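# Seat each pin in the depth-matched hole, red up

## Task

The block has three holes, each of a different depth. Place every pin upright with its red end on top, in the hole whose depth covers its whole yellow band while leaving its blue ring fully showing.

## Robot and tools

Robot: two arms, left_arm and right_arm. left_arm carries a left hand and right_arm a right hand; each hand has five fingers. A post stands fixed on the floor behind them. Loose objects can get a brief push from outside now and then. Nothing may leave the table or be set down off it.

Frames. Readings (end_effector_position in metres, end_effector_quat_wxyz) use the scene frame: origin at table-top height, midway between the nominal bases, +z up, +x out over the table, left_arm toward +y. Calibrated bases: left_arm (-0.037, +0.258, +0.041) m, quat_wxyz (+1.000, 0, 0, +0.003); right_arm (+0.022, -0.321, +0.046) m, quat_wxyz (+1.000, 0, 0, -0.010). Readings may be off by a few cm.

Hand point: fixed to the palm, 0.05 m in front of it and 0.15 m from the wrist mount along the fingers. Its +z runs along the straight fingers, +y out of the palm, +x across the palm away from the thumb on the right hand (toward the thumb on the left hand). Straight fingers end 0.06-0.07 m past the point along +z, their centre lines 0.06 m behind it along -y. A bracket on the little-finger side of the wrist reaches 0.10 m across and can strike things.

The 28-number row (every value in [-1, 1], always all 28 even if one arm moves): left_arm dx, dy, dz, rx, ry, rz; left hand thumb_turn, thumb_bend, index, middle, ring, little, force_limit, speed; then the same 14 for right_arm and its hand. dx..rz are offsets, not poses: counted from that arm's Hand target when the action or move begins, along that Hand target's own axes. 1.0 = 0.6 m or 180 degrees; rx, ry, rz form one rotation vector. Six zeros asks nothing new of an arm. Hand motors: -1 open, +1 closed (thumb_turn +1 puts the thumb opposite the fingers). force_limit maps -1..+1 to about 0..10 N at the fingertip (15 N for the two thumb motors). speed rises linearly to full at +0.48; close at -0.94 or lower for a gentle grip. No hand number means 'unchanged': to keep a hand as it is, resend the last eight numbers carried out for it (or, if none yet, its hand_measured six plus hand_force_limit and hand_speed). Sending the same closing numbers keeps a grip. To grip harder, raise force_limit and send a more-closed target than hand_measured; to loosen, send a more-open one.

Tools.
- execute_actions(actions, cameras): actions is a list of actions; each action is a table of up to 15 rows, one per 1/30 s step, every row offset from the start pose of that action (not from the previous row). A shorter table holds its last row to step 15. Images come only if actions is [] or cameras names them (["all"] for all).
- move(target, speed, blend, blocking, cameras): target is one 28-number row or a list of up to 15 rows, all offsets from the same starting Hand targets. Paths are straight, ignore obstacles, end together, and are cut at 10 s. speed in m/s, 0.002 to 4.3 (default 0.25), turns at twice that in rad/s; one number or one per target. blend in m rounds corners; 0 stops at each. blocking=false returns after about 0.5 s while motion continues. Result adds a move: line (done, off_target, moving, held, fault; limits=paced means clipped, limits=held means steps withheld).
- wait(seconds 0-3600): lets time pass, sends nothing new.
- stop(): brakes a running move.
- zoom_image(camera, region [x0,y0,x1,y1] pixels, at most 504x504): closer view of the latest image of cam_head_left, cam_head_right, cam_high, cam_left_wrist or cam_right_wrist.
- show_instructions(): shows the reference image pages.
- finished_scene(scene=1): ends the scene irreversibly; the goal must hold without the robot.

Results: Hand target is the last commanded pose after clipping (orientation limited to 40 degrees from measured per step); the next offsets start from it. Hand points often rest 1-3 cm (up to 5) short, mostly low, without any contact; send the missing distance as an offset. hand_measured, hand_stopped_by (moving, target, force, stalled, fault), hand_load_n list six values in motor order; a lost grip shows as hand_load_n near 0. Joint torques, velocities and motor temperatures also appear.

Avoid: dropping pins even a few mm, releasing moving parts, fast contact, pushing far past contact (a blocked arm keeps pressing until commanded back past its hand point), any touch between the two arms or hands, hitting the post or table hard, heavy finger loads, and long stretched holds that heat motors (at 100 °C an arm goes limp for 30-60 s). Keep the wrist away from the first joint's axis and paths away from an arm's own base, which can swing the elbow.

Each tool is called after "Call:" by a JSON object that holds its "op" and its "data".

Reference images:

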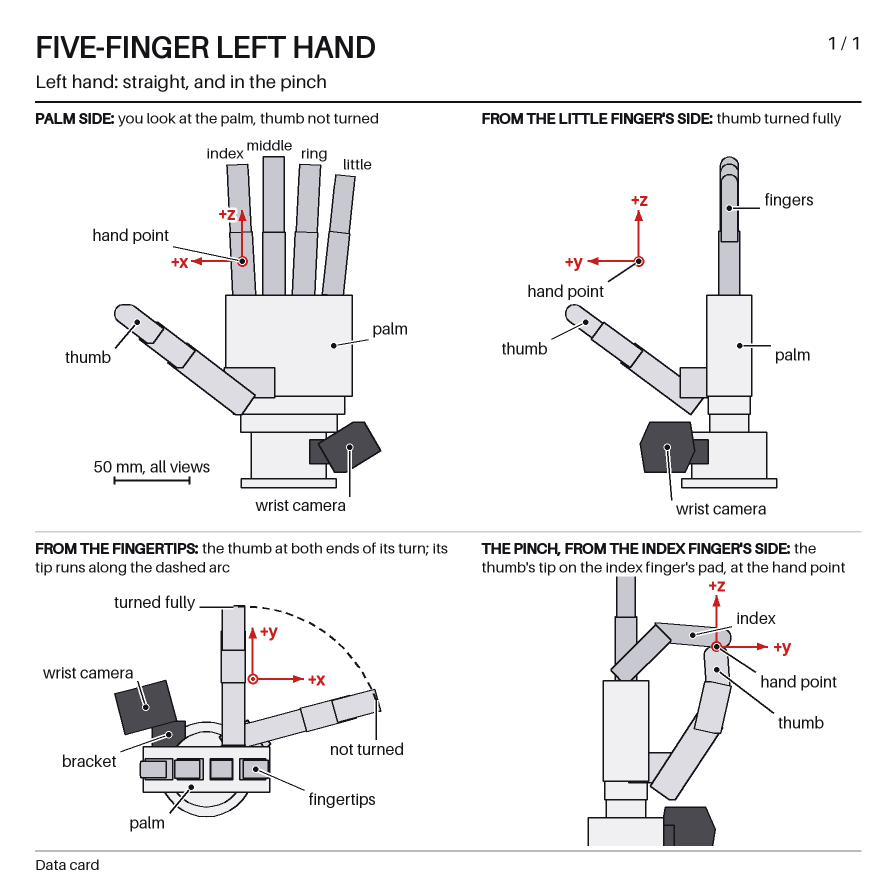

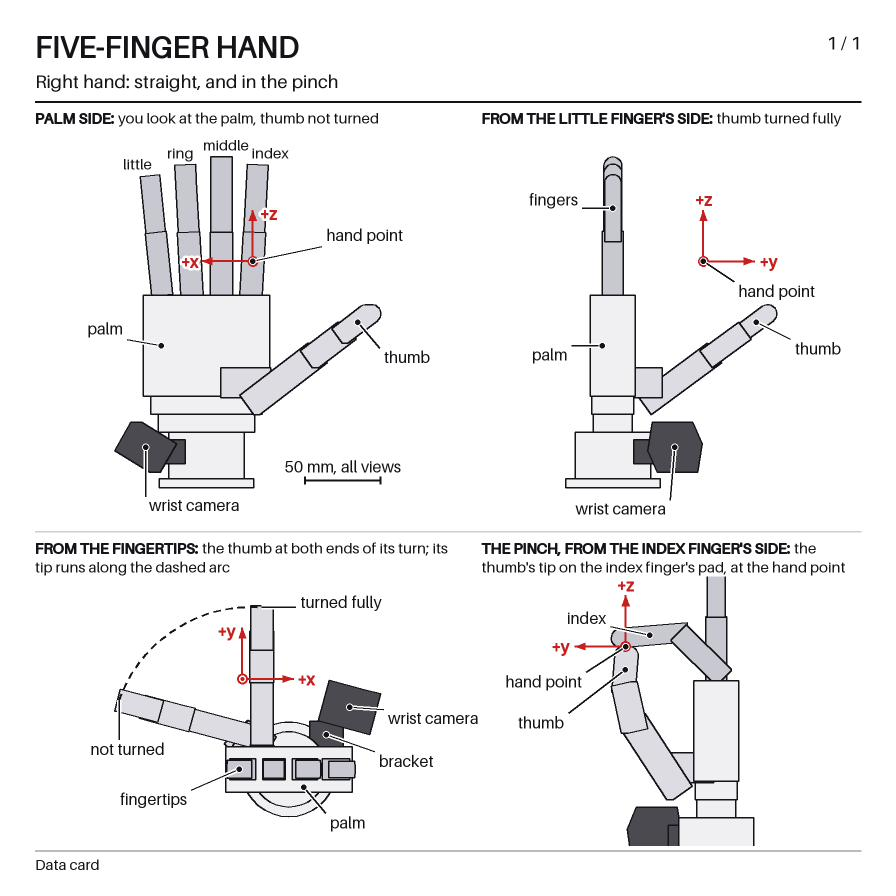

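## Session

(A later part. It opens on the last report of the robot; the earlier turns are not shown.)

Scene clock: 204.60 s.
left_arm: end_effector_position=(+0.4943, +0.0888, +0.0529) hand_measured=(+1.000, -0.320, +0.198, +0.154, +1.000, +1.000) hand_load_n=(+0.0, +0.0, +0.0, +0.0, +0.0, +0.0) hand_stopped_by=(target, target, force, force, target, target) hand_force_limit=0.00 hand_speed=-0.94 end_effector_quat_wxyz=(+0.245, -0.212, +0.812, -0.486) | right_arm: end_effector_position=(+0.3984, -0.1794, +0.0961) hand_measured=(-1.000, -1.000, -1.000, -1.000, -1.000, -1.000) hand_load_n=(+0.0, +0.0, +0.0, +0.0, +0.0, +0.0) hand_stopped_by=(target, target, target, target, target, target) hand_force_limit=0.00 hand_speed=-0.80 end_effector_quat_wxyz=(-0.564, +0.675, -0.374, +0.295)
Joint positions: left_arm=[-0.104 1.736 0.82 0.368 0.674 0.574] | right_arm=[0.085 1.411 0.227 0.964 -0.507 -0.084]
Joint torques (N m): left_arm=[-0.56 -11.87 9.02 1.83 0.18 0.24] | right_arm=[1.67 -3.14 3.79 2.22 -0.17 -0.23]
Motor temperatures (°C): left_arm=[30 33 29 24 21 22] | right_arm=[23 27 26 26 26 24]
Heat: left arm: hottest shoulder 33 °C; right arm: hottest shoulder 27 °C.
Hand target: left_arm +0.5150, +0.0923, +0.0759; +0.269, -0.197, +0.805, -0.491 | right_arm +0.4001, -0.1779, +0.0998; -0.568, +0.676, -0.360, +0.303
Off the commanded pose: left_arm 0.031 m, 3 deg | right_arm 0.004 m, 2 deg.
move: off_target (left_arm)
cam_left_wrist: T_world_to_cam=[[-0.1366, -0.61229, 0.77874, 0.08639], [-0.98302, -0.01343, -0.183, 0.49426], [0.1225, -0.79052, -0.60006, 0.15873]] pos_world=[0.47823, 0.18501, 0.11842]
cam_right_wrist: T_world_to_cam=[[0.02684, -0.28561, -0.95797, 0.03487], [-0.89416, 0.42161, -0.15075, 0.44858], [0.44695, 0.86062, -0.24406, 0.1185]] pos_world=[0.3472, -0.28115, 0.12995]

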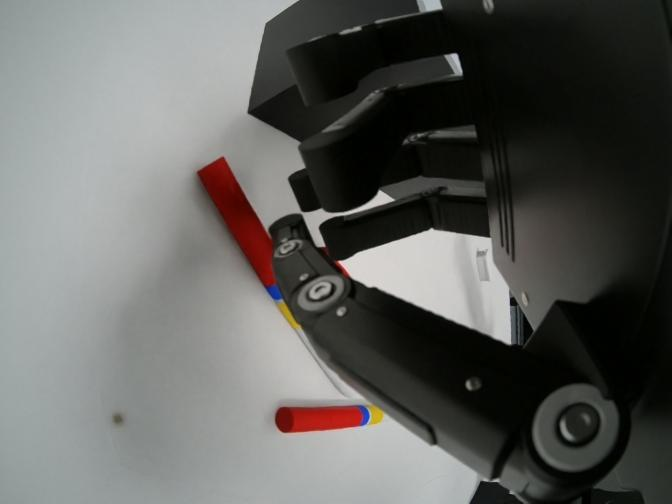

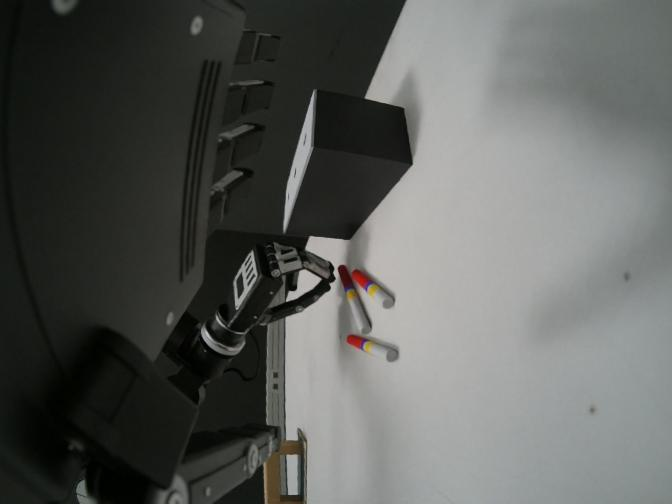

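Call:
{"op": "move", "data": {"target": [0.1155,-0.0437,0.0572,-0.0148,-0.0576,-0.0348, 1,-0.32,-0.16,-0.16,1,1,-0.6,0.0, 0,0,0,0,0,0,-1,-1,-1,-1,-1,-1,0,-0.8], "speed": 0.07, "cameras": ["cam_left_wrist","cam_right_wrist"]}}

Call:
{"op": "zoom_image", "data": {"camera": "cam_right_wrist", "region": [300, 220, 420, 340]}}

Call:
{"op": "zoom_image", "data": {"camera": "cam_left_wrist", "region": [120, 120, 370, 370]}}

Scene clock: 214.07 s.
left_arm: end_effector_position=(+0.4831, +0.0282, +0.0539) hand_measured=(+1.000, -0.320, -0.160, -0.160, +1.000, +1.000) hand_load_n=(+0.0, +0.0, +0.0, +0.0, +0.0, +0.0) hand_stopped_by=(target, target, target, target, target, target) hand_force_limit=-0.60 hand_speed=0.00 end_effector_quat_wxyz=(+0.301, -0.299, +0.786, -0.450) | right_arm: end_effector_position=(+0.3984, -0.1794, +0.0961) hand_measured=(-1.000, -1.000, -1.000, -1.000, -1.000, -1.000) hand_load_n=(+0.0, +0.0, +0.0, -0.5, +0.0, +0.0) hand_stopped_by=(target, target, target, target, target, target) hand_force_limit=0.00 hand_speed=-0.80 end_effector_quat_wxyz=(-0.564, +0.675, -0.374, +0.295)
Joint positions: left_arm=[-0.313 1.704 0.751 0.508 0.283 0.358] | right_arm=[0.085 1.411 0.227 0.964 -0.507 -0.084]
Joint torques (N m): left_arm=[-2.9 -11.99 5.55 3.33 0 -0.08] | right_arm=[1.61 -3.19 3.79 2.19 -0.18 -0.22]
Heat: left arm: hottest shoulder 33 °C; right arm: hottest shoulder 27 °C.
Hand target: left_arm +0.4839, +0.0171, +0.0700; +0.308, -0.290, +0.777, -0.466 | right_arm +0.4001, -0.1779, +0.0998; -0.568, +0.676, -0.360, +0.303
Off the commanded pose: left_arm 0.019 m, 3 deg | right_arm 0.004 m, 2 deg.
move: off_target (left_arm)
cam_left_wrist: T_world_to_cam=[[0.00217, -0.63928, 0.76897, -0.01879], [-0.95462, -0.23034, -0.18881, 0.47536], [0.29783, -0.73366, -0.61077, 0.02707]] pos_world=[0.44577, 0.11735, 0.12073]
cam_right_wrist: T_world_to_cam=[[0.02684, -0.28561, -0.95797, 0.03487], [-0.89416, 0.42161, -0.15075, 0.44858], [0.44695, 0.86062, -0.24406, 0.1185]] pos_world=[0.3472, -0.28115, 0.12995]

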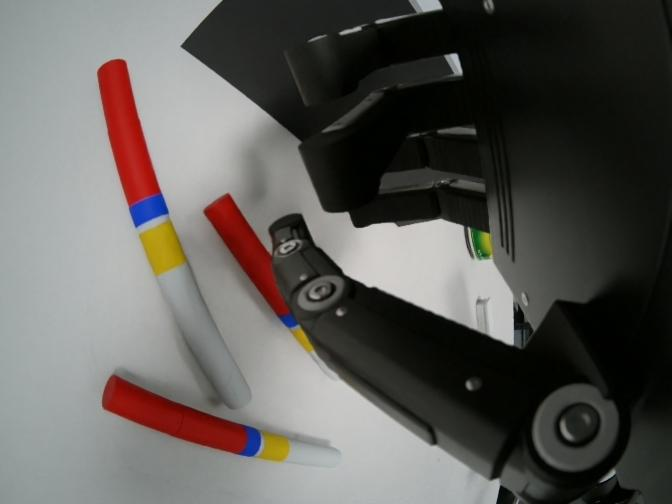

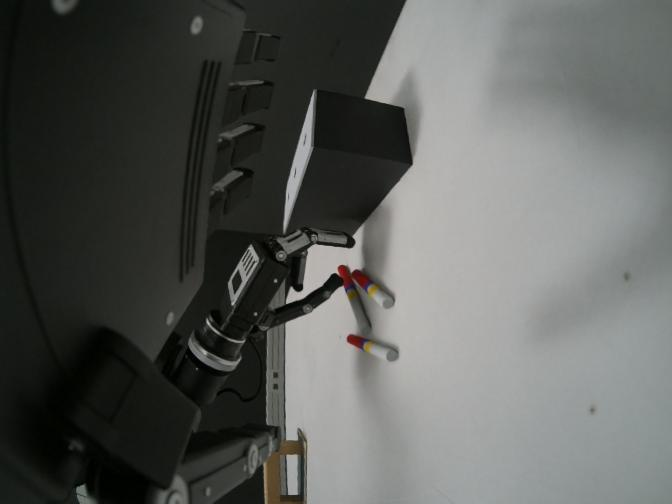

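Scaled by 4.200 from the camera's image (finer frame: 960x720).

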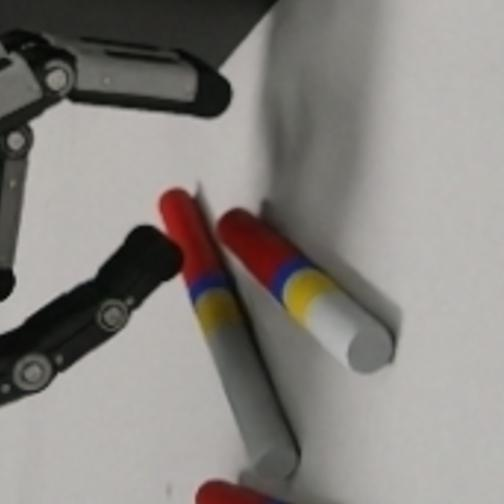

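Scaled by 2.016 from the camera's image (finer frame: 960x720).

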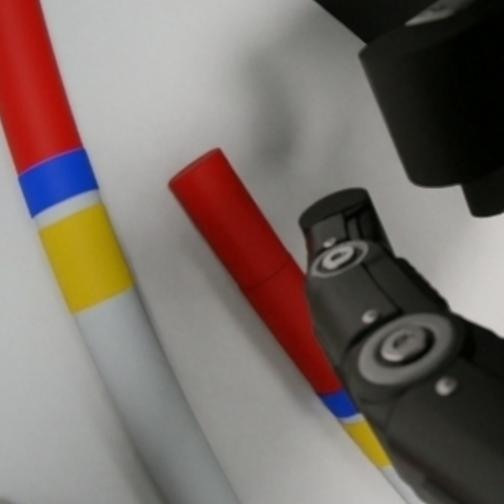

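Call:
{"op": "move", "data": {"target": [0.0268,0.0388,-0.0022,0,0,0, 1,-0.32,-0.16,-0.16,1,1,-0.6,0.0, 0,0,0,0,0,0,-1,-1,-1,-1,-1,-1,0,-0.8], "speed": 0.05, "cameras": ["cam_left_wrist","cam_right_wrist"]}}

Call:
{"op": "zoom_image", "data": {"camera": "cam_right_wrist", "region": [310, 220, 410, 320]}}

Call:
{"op": "zoom_image", "data": {"camera": "cam_left_wrist", "region": [200, 120, 400, 320]}}

Scene clock: 216.40 s.
left_arm: end_effector_position=(+0.4717, +0.0260, +0.0479) hand_measured=(+1.000, -0.320, -0.160, -0.160, +1.000, +1.000) hand_load_n=(+0.0, +0.0, +0.0, +0.0, +0.0, +0.0) hand_stopped_by=(target, target, target, target, target, target) hand_force_limit=-0.60 hand_speed=0.00 end_effector_quat_wxyz=(+0.312, -0.294, +0.779, -0.458) | right_arm: end_effector_position=(+0.3984, -0.1794, +0.0961) hand_measured=(-1.000, -1.000, -1.000, -1.000, -1.000, -1.000) hand_load_n=(+0.0, +0.0, +0.0, +0.0, +0.0, +0.0) hand_stopped_by=(target, target, target, target, target, target) hand_force_limit=0.00 hand_speed=-0.80 end_effector_quat_wxyz=(-0.564, +0.675, -0.374, +0.295)
Joint positions: left_arm=[-0.327 1.71 0.7 0.599 0.269 0.351] | right_arm=[0.085 1.411 0.227 0.964 -0.507 -0.084]
Joint torques (N m): left_arm=[-3.55 -8.64 5.45 3.54 -0.09 -0.06] | right_arm=[1.67 -3.19 3.85 2.24 -0.19 -0.24]
Heat: left arm: hottest shoulder 33 °C; right arm: hottest shoulder 27 °C.
Hand target: left_arm +0.4688, +0.0152, +0.0461; +0.308, -0.290, +0.777, -0.466 | right_arm +0.4001, -0.1779, +0.0998; -0.568, +0.676, -0.360, +0.303
Off the commanded pose: left_arm 0.011 m, 1 deg | right_arm 0.004 m, 2 deg.
move: off_target (left_arm)
cam_left_wrist: T_world_to_cam=[[-0.02065, -0.63189, 0.77478, -0.00518], [-0.94815, -0.23344, -0.21566, 0.46111], [0.31714, -0.73907, -0.59431, 0.01537]] pos_world=[0.43222, 0.11573, 0.1126]
cam_right_wrist: T_world_to_cam=[[0.02684, -0.28561, -0.95797, 0.03487], [-0.89416, 0.42161, -0.15075, 0.44858], [0.44695, 0.86062, -0.24406, 0.1185]] pos_world=[0.3472, -0.28115, 0.12995]

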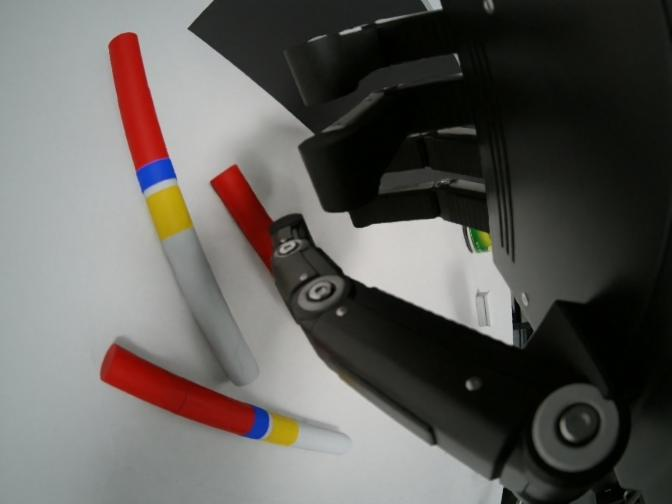

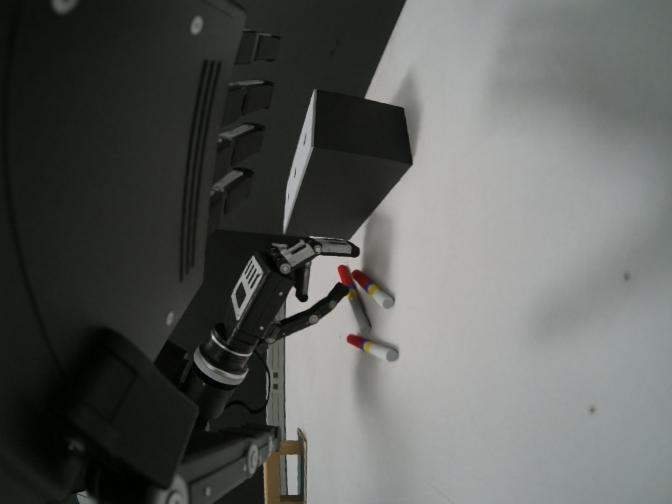

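Scaled by 5.040 from the camera's image (finer frame: 960x720).

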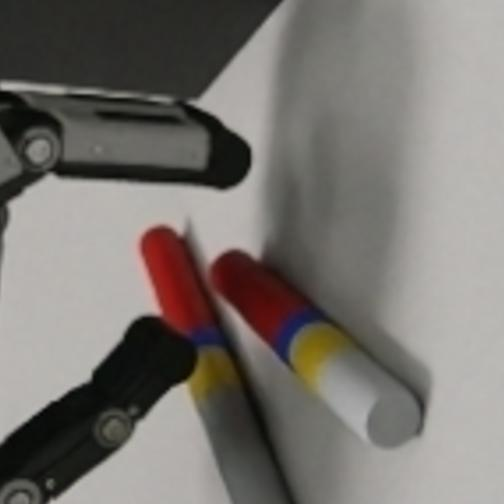

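Scaled by 2.520 from the camera's image (finer frame: 960x720).

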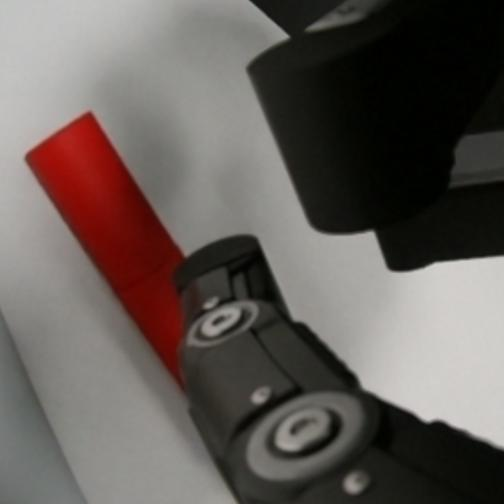

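Call:
{"op": "move", "data": {"target": [0.0078,0.0341,0.0114,0.0035,0.0151,0.0062, 1,-0.32,-0.16,-0.16,1,1,-0.6,0.0, 0,0,0,0,0,0,-1,-1,-1,-1,-1,-1,0,-0.8], "speed": 0.04, "cameras": ["cam_left_wrist","cam_right_wrist"]}}

Call:
{"op": "zoom_image", "data": {"camera": "cam_right_wrist", "region": [310, 220, 410, 320]}}

Call:
{"op": "zoom_image", "data": {"camera": "cam_left_wrist", "region": [200, 120, 400, 320]}}

Scene clock: 220.43 s.
left_arm: end_effector_position=(+0.4660, +0.0169, +0.0273) hand_measured=(+1.000, -0.320, -0.160, -0.160, +1.000, +1.000) hand_load_n=(+0.0, +0.0, +0.0, +0.0, +0.0, +0.0) hand_stopped_by=(target, target, target, target, target, target) hand_force_limit=-0.60 hand_speed=0.00 end_effector_quat_wxyz=(+0.291, -0.280, +0.783, -0.473) | right_arm: end_effector_position=(+0.3984, -0.1794, +0.0961) hand_measured=(-1.000, -1.000, -1.000, -1.000, -1.000, -1.000) hand_load_n=(+0.0, -0.5, +0.0, +0.0, +0.0, +0.0) hand_stopped_by=(target, target, target, target, target, target) hand_force_limit=0.00 hand_speed=-0.80 end_effector_quat_wxyz=(-0.564, +0.675, -0.374, +0.295)
Joint positions: left_arm=[-0.325 1.775 0.7 0.657 0.33 0.351] | right_arm=[0.085 1.411 0.227 0.964 -0.507 -0.084]
Joint torques (N m): left_arm=[-2.32 -9.23 4.94 3.47 0.12 0.22] | right_arm=[1.44 -3.25 3.78 2.24 -0.19 -0.24]
Heat: left arm: hottest shoulder 33 °C; right arm: hottest shoulder 27 °C.
Hand target: left_arm +0.4676, +0.0161, +0.0240; +0.296, -0.269, +0.784, -0.474 | right_arm +0.4001, -0.1779, +0.0998; -0.568, +0.676, -0.360, +0.303
Off the commanded pose: left_arm 0.004 m, 1 deg | right_arm 0.004 m, 2 deg.
move: done
cam_left_wrist: T_world_to_cam=[[-0.04409, -0.61332, 0.78861, 0.01511], [-0.96242, -0.18567, -0.1982, 0.45457], [0.26798, -0.7677, -0.58208, 0.02133]] pos_world=[0.43243, 0.11004, 0.0906]
cam_right_wrist: T_world_to_cam=[[0.02684, -0.28561, -0.95797, 0.03487], [-0.89416, 0.42161, -0.15075, 0.44858], [0.44695, 0.86062, -0.24406, 0.1185]] pos_world=[0.3472, -0.28115, 0.12995]

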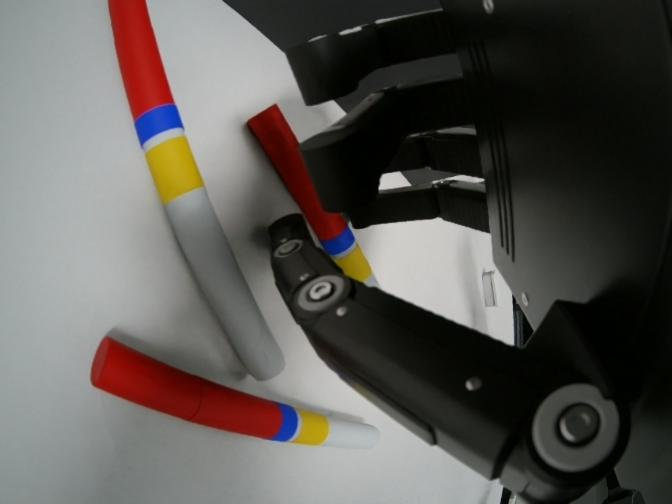

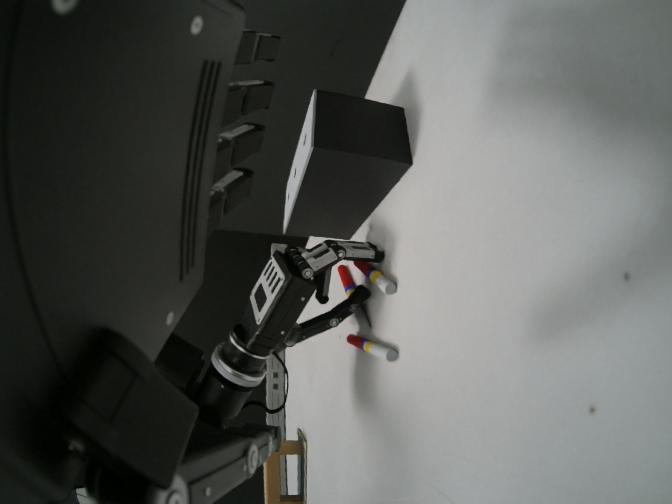

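Scaled by 5.040 from the camera's image (finer frame: 960x720).

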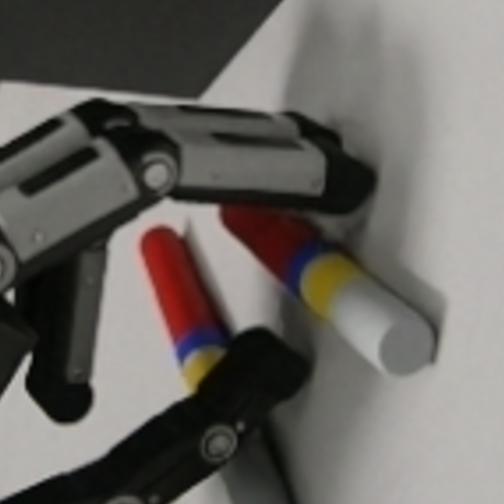

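Scaled by 2.520 from the camera's image (finer frame: 960x720).

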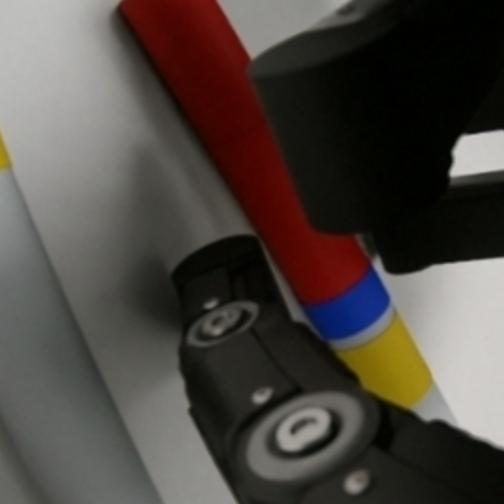

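Call:
{"op": "move", "data": {"target": [-0.0116,-0.0502,-0.0208,-0.0116,-0.0502,-0.0208, 1,-0.32,-0.16,-0.16,1,1,-0.6,0.0, 0,0,0,0,0,0,-1,-1,-1,-1,-1,-1,0,-0.8], "speed": 0.05, "cameras": ["cam_left_wrist","cam_right_wrist"]}}

Call:
{"op": "zoom_image", "data": {"camera": "cam_right_wrist", "region": [310, 220, 410, 320]}}

Call:
{"op": "zoom_image", "data": {"camera": "cam_left_wrist", "region": [170, 100, 420, 350]}}

Scene clock: 225.37 s.
left_arm: end_effector_position=(+0.4727, +0.0274, +0.0490) hand_measured=(+1.000, -0.320, -0.160, -0.160, +1.000, +1.000) hand_load_n=(+0.0, +0.5, +0.0, +0.0, +0.0, +0.0) hand_stopped_by=(target, target, target, target, target, target) hand_force_limit=-0.60 hand_speed=0.00 end_effector_quat_wxyz=(+0.341, -0.342, +0.759, -0.438) | right_arm: end_effector_position=(+0.3984, -0.1794, +0.0961) hand_measured=(-1.000, -1.000, -1.000, -1.000, -1.000, -1.000) hand_load_n=(+0.0, +0.0, -0.5, +0.0, +0.0, +0.0) hand_stopped_by=(target, target, target, target, target, target) hand_force_limit=0.00 hand_speed=-0.80 end_effector_quat_wxyz=(-0.564, +0.675, -0.374, +0.295)
Joint positions: left_arm=[-0.368 1.7 0.683 0.618 0.115 0.287] | right_arm=[0.085 1.411 0.227 0.964 -0.507 -0.084]
Joint torques (N m): left_arm=[-2.9 -11.28 5.2 1.99 -0.14 -0.07] | right_arm=[1.73 -3.08 3.79 2.25 -0.19 -0.23]
Heat: left arm: hottest shoulder 33 °C; right arm: hottest shoulder 27 °C.
Hand target: left_arm +0.4676, +0.0161, +0.0574; +0.336, -0.337, +0.758, -0.447 | right_arm +0.4001, -0.1779, +0.0998; -0.568, +0.676, -0.360, +0.303
Off the commanded pose: left_arm 0.015 m, 1 deg | right_arm 0.004 m, 2 deg.
move: off_target (left_arm)
cam_left_wrist: T_world_to_cam=[[0.05639, -0.63093, 0.77379, -0.04157], [-0.91141, -0.34895, -0.21811, 0.44864], [0.40763, -0.69293, -0.59471, -0.02728]] pos_world=[0.42236, 0.11142, 0.1138]
cam_right_wrist: T_world_to_cam=[[0.02684, -0.28561, -0.95797, 0.03487], [-0.89416, 0.42161, -0.15075, 0.44858], [0.44695, 0.86062, -0.24406, 0.1185]] pos_world=[0.3472, -0.28115, 0.12995]

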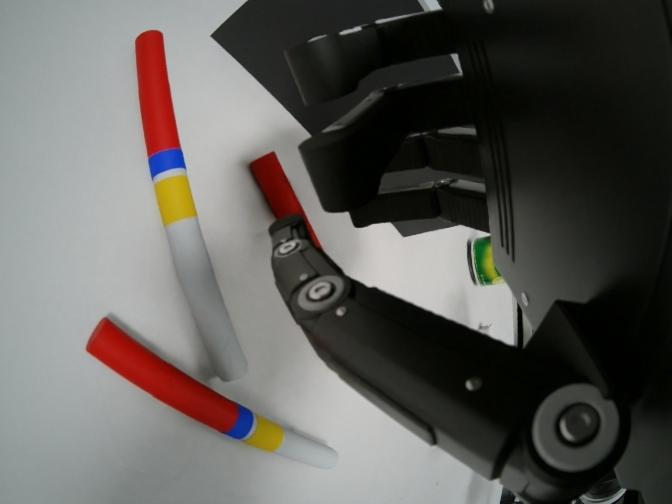

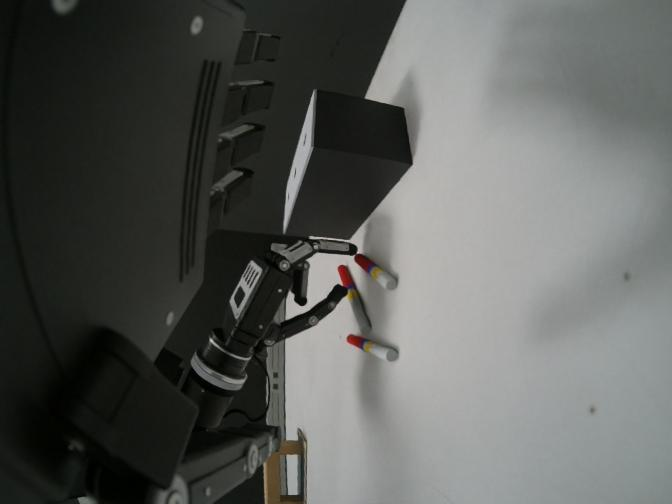

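Scaled by 5.040 from the camera's image (finer frame: 960x720).

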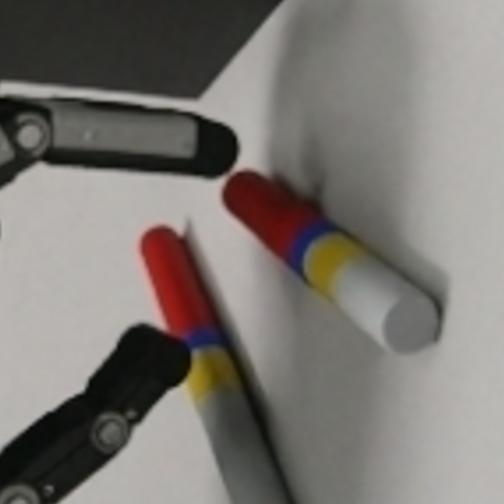

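Scaled by 2.016 from the camera's image (finer frame: 960x720).

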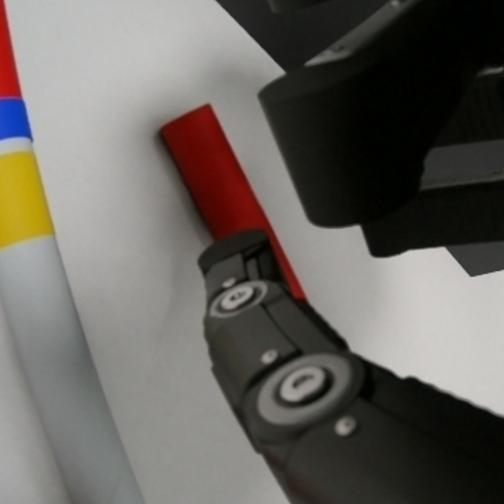

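Call:
{"op": "wait", "data": {"seconds": 1, "cameras": ["cam_right_wrist", "cam_left_wrist"]}}

Call:
{"op": "zoom_image", "data": {"camera": "cam_right_wrist", "region": [310, 220, 410, 320]}}

Scene clock: 227.40 s.
left_arm: end_effector_position=(+0.4727, +0.0274, +0.0490) hand_measured=(+1.000, -0.320, -0.160, -0.160, +1.000, +1.000) hand_load_n=(+0.0, +0.0, +0.0, +0.0, +0.0, +0.0) hand_stopped_by=(target, target, target, target, target, target) hand_force_limit=-0.60 hand_speed=0.00 end_effector_quat_wxyz=(+0.341, -0.342, +0.759, -0.438) | right_arm: end_effector_position=(+0.3984, -0.1794, +0.0961) hand_measured=(-1.000, -1.000, -1.000, -1.000, -1.000, -1.000) hand_load_n=(+0.0, +0.0, +0.0, +0.0, +0.0, +0.0) hand_stopped_by=(target, target, target, target, target, target) hand_force_limit=0.00 hand_speed=-0.80 end_effector_quat_wxyz=(-0.564, +0.675, -0.374, +0.295)
Joint positions: left_arm=[-0.368 1.7 0.683 0.618 0.115 0.287] | right_arm=[0.085 1.411 0.227 0.964 -0.507 -0.084]
Joint torques (N m): left_arm=[-3.72 -11.11 5.23 2.17 -0.11 -0.11] | right_arm=[1.67 -3.08 3.78 2.24 -0.2 -0.23]
Heat: left arm: hottest shoulder 33 °C; right arm: hottest shoulder 27 °C.
Hand target: left_arm +0.4676, +0.0161, +0.0574; +0.336, -0.337, +0.758, -0.447 | right_arm +0.4001, -0.1779, +0.0998; -0.568, +0.676, -0.360, +0.303
Off the commanded pose: left_arm 0.015 m, 1 deg | right_arm 0.004 m, 2 deg.
wait: 1.00 s; at rest from the start
cam_left_wrist: T_world_to_cam=[[0.05639, -0.63093, 0.77379, -0.04157], [-0.91141, -0.34895, -0.21811, 0.44864], [0.40763, -0.69293, -0.59471, -0.02728]] pos_world=[0.42236, 0.11142, 0.1138]
cam_right_wrist: T_world_to_cam=[[0.02684, -0.28561, -0.95797, 0.03487], [-0.89416, 0.42161, -0.15075, 0.44858], [0.44695, 0.86062, -0.24406, 0.1185]] pos_world=[0.3472, -0.28115, 0.12995]
Images, in order (width x height): cam_left_wrist 672x504, cam_right_wrist 672x504.

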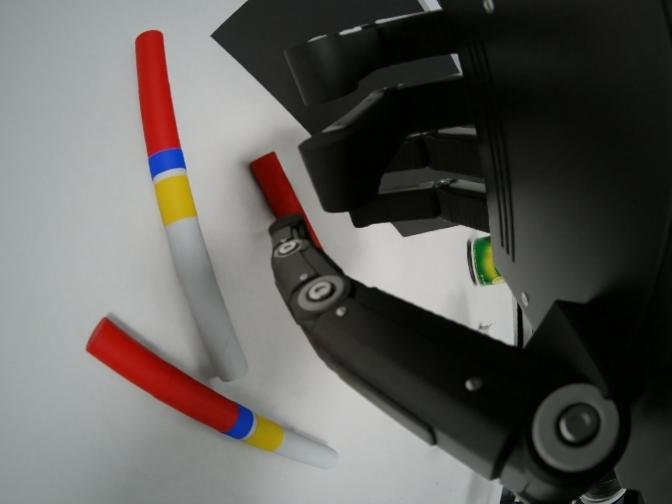

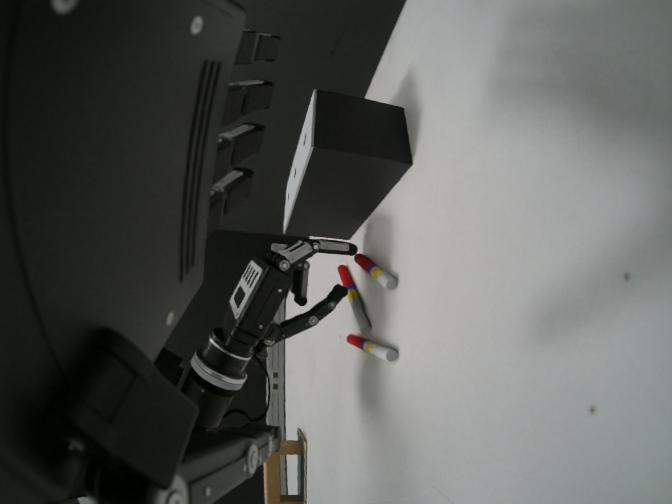

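Scaled by 5.040 from the camera's image (finer frame: 960x720).

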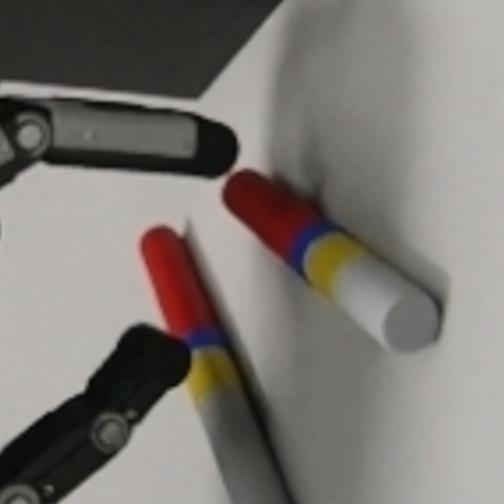

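Call:
{"op": "move", "data": {"target": [-0.0035,-0.0188,0.0224,0.0121,0.0495,0.0265, 1,-0.32,-0.16,-0.16,1,1,-0.6,0.0, 0,0,0,0,0,0,-1,-1,-1,-1,-1,-1,0,-0.8], "speed": 0.05, "cameras": ["cam_left_wrist","cam_right_wrist"]}}

Call:
{"op": "zoom_image", "data": {"camera": "cam_right_wrist", "region": [310, 220, 410, 320]}}

Call:
{"op": "zoom_image", "data": {"camera": "cam_left_wrist", "region": [170, 100, 420, 350]}}

Scene clock: 231.73 s.
left_arm: end_effector_position=(+0.4637, +0.0073, +0.0528) hand_measured=(+1.000, -0.320, -0.160, -0.160, +1.000, +1.000) hand_load_n=(+0.0, +0.0, +0.0, +0.0, +0.0, +0.0) hand_stopped_by=(target, target, target, target, target, target) hand_force_limit=-0.60 hand_speed=0.00 end_effector_quat_wxyz=(+0.288, -0.271, +0.790, -0.469) | right_arm: end_effector_position=(+0.3984, -0.1794, +0.0961) hand_measured=(-1.000, -1.000, -1.000, -1.000, -1.000, -1.000) hand_load_n=(+0.0, +0.0, +0.0, +0.0, +0.0, +0.0) hand_stopped_by=(target, target, target, target, target, target) hand_force_limit=0.00 hand_speed=-0.80 end_effector_quat_wxyz=(-0.564, +0.675, -0.374, +0.295)
Joint positions: left_arm=[-0.348 1.7 0.719 0.553 0.318 0.362] | right_arm=[0.085 1.411 0.227 0.964 -0.507 -0.084]
Joint torques (N m): left_arm=[-0.97 -9.58 8.79 1.94 0.12 0.24] | right_arm=[1.67 -3.08 3.78 2.25 -0.18 -0.24]
Heat: left arm: hottest shoulder 33 °C; right arm: hottest shoulder 27 °C.
Hand target: left_arm +0.4821, +0.0075, +0.0630; +0.301, -0.263, +0.786, -0.471 | right_arm +0.4001, -0.1779, +0.0998; -0.568, +0.676, -0.360, +0.303
Off the commanded pose: left_arm 0.021 m, 2 deg | right_arm 0.004 m, 2 deg.
move: off_target (left_arm)
cam_left_wrist: T_world_to_cam=[[-0.05224, -0.62501, 0.77887, -0.00656], [-0.96569, -0.16705, -0.19882, 0.45701], [0.25437, -0.76254, -0.59484, 0.03637]] pos_world=[0.43174, 0.09998, 0.11761]
cam_right_wrist: T_world_to_cam=[[0.02684, -0.28561, -0.95797, 0.03487], [-0.89416, 0.42161, -0.15075, 0.44858], [0.44695, 0.86062, -0.24406, 0.1185]] pos_world=[0.3472, -0.28115, 0.12995]

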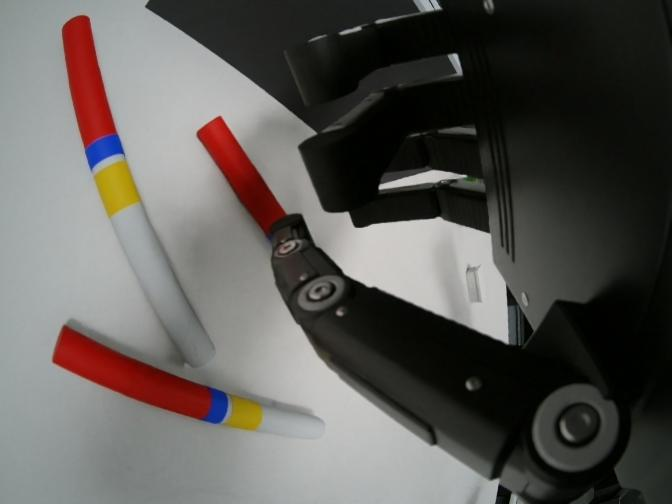

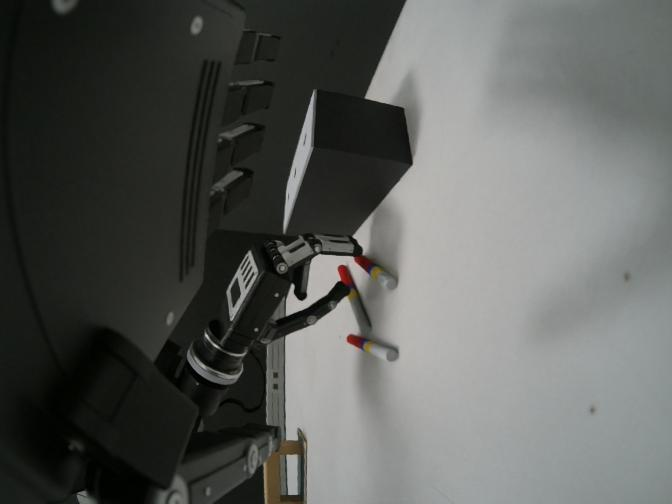

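Scaled by 5.040 from the camera's image (finer frame: 960x720).

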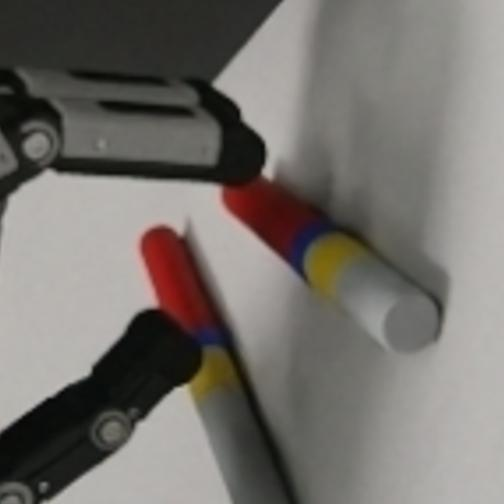

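Scaled by 2.016 from the camera's image (finer frame: 960x720).

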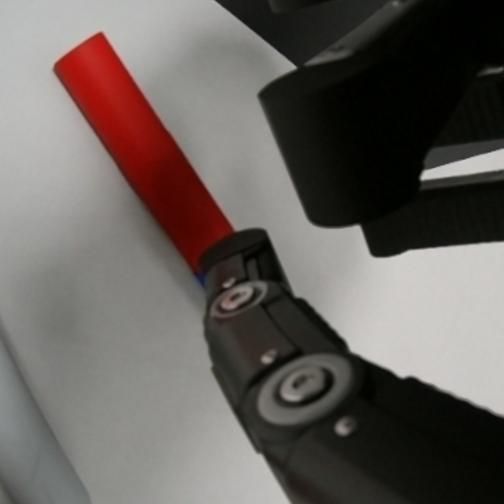

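Call:
{"op": "move", "data": {"target": [-0.0292,0.0053,0.0181,0,0,0, 1,-0.32,-0.16,-0.16,1,1,-0.6,0.0, 0,0,0,0,0,0,-1,-1,-1,-1,-1,-1,0,-0.8], "speed": 0.05, "cameras": ["cam_left_wrist","cam_right_wrist"]}}

Call:
{"op": "zoom_image", "data": {"camera": "cam_right_wrist", "region": [310, 220, 410, 320]}}

Call:
{"op": "zoom_image", "data": {"camera": "cam_left_wrist", "region": [170, 100, 420, 350]}}

Scene clock: 233.83 s.
left_arm: end_effector_position=(+0.4837, +0.0155, +0.0526) hand_measured=(+1.000, -0.320, -0.160, -0.160, +1.000, +1.000) hand_load_n=(+0.0, +0.0, +0.0, +0.0, +0.0, +0.0) hand_stopped_by=(target, target, target, target, target, target) hand_force_limit=-0.60 hand_speed=0.00 end_effector_quat_wxyz=(+0.290, -0.272, +0.788, -0.469) | right_arm: end_effector_position=(+0.3984, -0.1794, +0.0961) hand_measured=(-1.000, -1.000, -1.000, -1.000, -1.000, -1.000) hand_load_n=(+0.0, +0.0, +0.0, +0.0, +0.0, +0.0) hand_stopped_by=(target, target, target, target, target, target) hand_force_limit=0.00 hand_speed=-0.80 end_effector_quat_wxyz=(-0.564, +0.675, -0.374, +0.295)
Joint positions: left_arm=[-0.316 1.73 0.763 0.539 0.344 0.374] | right_arm=[0.085 1.411 0.227 0.964 -0.507 -0.084]
Joint torques (N m): left_arm=[-1.38 -9.76 8.9 2.07 0.13 0.24] | right_arm=[1.55 -3.19 3.84 2.24 -0.19 -0.22]
Heat: left arm: hottest shoulder 33 °C; right arm: hottest shoulder 27 °C.
Hand target: left_arm +0.5014, +0.0147, +0.0600; +0.301, -0.263, +0.786, -0.471 | right_arm +0.4001, -0.1779, +0.0998; -0.568, +0.676, -0.360, +0.303
Off the commanded pose: left_arm 0.019 m, 2 deg | right_arm 0.004 m, 2 deg.
move: off_target (left_arm)
cam_left_wrist: T_world_to_cam=[[-0.05279, -0.62399, 0.77965, -0.00005], [-0.96434, -0.17092, -0.20209, 0.47733], [0.25936, -0.76251, -0.59271, 0.03492]] pos_world=[0.45125, 0.10817, 0.1172]
cam_right_wrist: T_world_to_cam=[[0.02684, -0.28561, -0.95797, 0.03487], [-0.89416, 0.42161, -0.15075, 0.44858], [0.44695, 0.86062, -0.24406, 0.1185]] pos_world=[0.3472, -0.28115, 0.12995]

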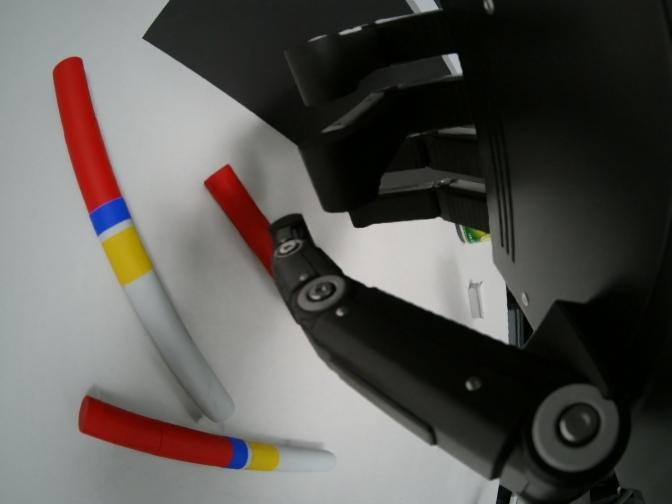

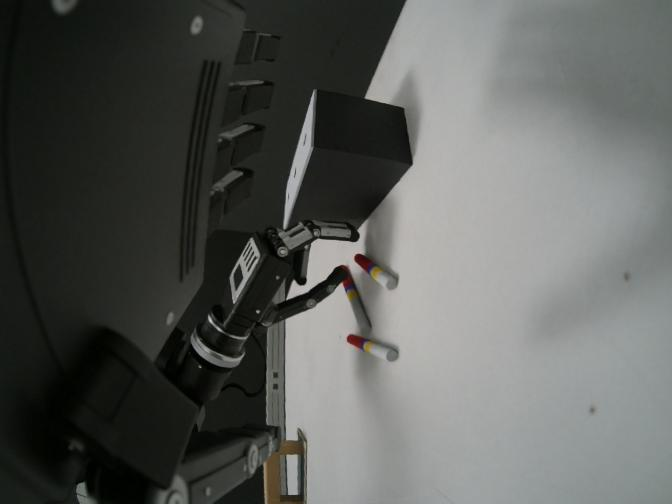

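Scaled by 5.040 from the camera's image (finer frame: 960x720).

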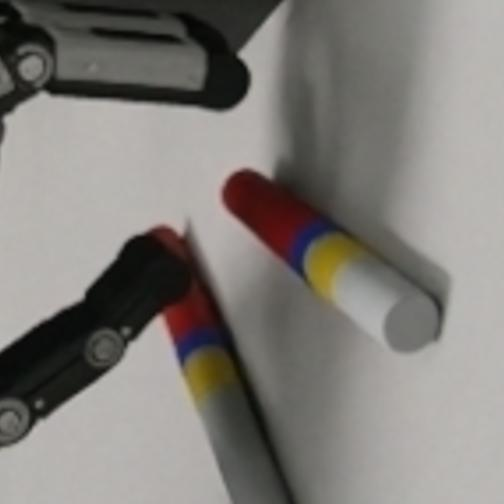

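Scaled by 2.016 from the camera's image (finer frame: 960x720).

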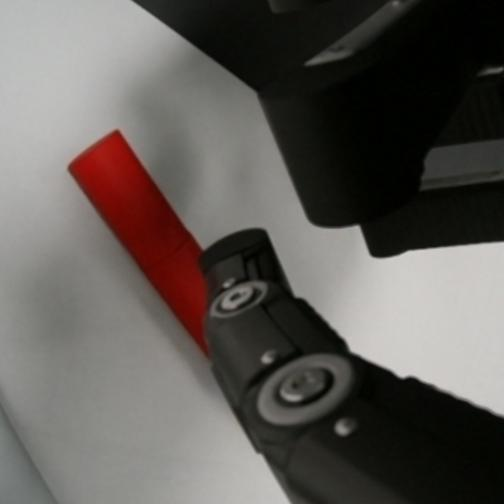

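Call:
{"op": "move", "data": {"target": [0.00673,0.02699,0.01124,0,0,0,1,-0.32,-0.16,-0.16,1,1,-0.6,0.0,0,0,0,0,0,0,-1,-1,-1,-1,-1,-1,0,-0.8], "speed": 0.05, "cameras": ["cam_left_wrist","cam_right_wrist"]}}

Scene clock: 236.93 s.
left_arm: end_effector_position=(+0.4809, +0.0165, +0.0298) hand_measured=(+1.000, -0.320, -0.160, -0.160, +1.000, +1.000) hand_load_n=(+0.0, +0.0, +0.0, +0.0, +0.5, +0.0) hand_stopped_by=(target, target, target, target, target, target) hand_force_limit=-0.60 hand_speed=0.00 end_effector_quat_wxyz=(+0.281, -0.277, +0.795, -0.462) | right_arm: end_effector_position=(+0.3984, -0.1794, +0.0961) hand_measured=(-1.000, -1.000, -1.000, -1.000, -1.000, -1.000) hand_load_n=(+0.0, +0.0, +0.0, +0.0, +0.0, +0.0) hand_stopped_by=(target, target, target, target, target, target) hand_force_limit=0.00 hand_speed=-0.80 end_effector_quat_wxyz=(-0.564, +0.675, -0.374, +0.295)
Joint positions: left_arm=[-0.316 1.779 0.763 0.559 0.344 0.376] | right_arm=[0.085 1.411 0.227 0.964 -0.507 -0.084]
Joint torques (N m): left_arm=[-1.08 -9.93 8.09 3.41 0.13 0.23] | right_arm=[1.55 -3.19 3.84 2.24 -0.19 -0.25]
Heat: left arm: hottest shoulder 33 °C; right arm: hottest shoulder 27 °C.
Hand target: left_arm +0.5014, +0.0148, +0.0420; +0.301, -0.263, +0.786, -0.471 | right_arm +0.4001, -0.1779, +0.0998; -0.568, +0.676, -0.360, +0.303
Off the commanded pose: left_arm 0.024 m, 3 deg | right_arm 0.004 m, 2 deg.
move: off_target (left_arm)
cam_left_wrist: T_world_to_cam=[[-0.03232, -0.63172, 0.77452, 0.00863], [-0.96952, -0.16848, -0.17787, 0.47186], [0.24286, -0.75667, -0.60702, 0.03111]] pos_world=[0.4502, 0.10849, 0.09613]
cam_right_wrist: T_world_to_cam=[[0.02684, -0.28561, -0.95797, 0.03487], [-0.89416, 0.42161, -0.15075, 0.44858], [0.44695, 0.86062, -0.24406, 0.1185]] pos_world=[0.3472, -0.28115, 0.12995]

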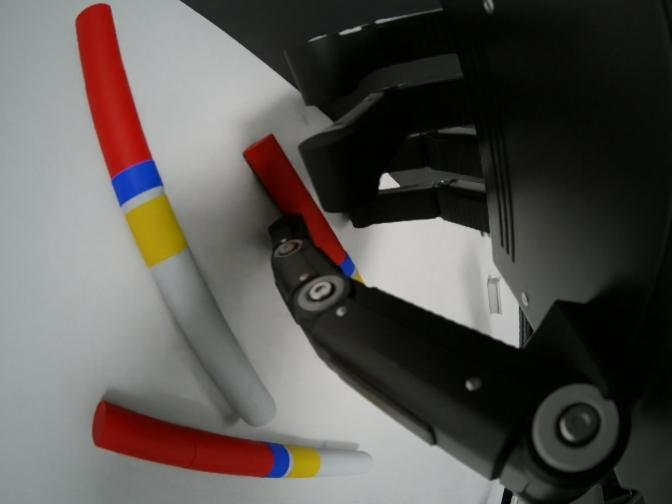

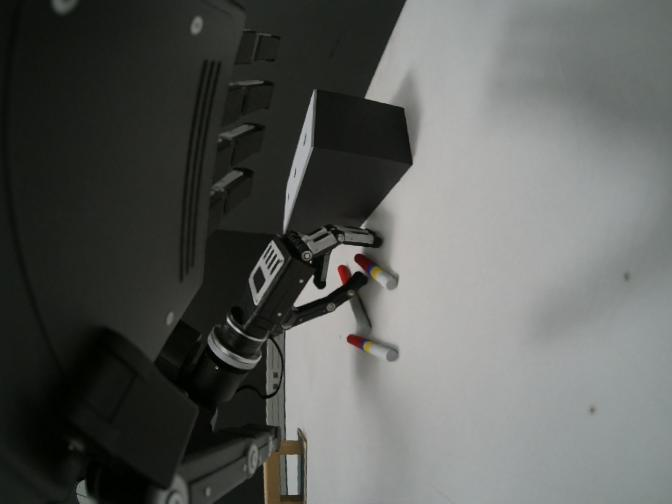

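Call:
{"op": "zoom_image", "data": {"camera": "cam_left_wrist", "region": [210, 100, 430, 320]}}

Call:
{"op": "zoom_image", "data": {"camera": "cam_right_wrist", "region": [300, 200, 440, 320]}}

Scaled by 2.291 from the camera's image (finer frame: 960x720).

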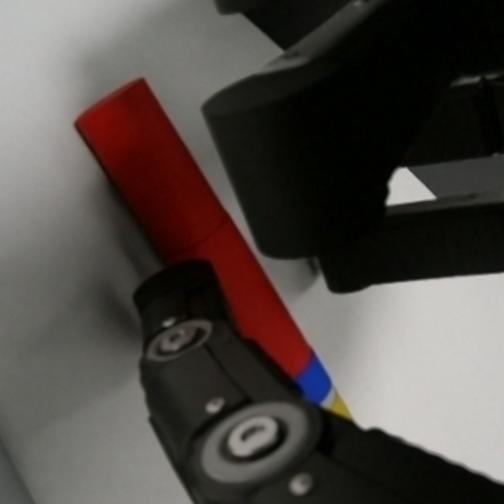

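Scaled by 3.600 from the camera's image (finer frame: 960x720).

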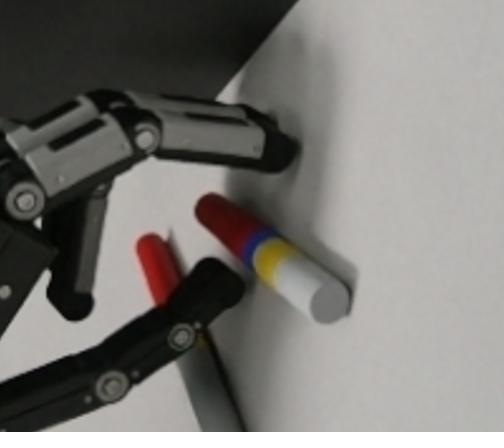

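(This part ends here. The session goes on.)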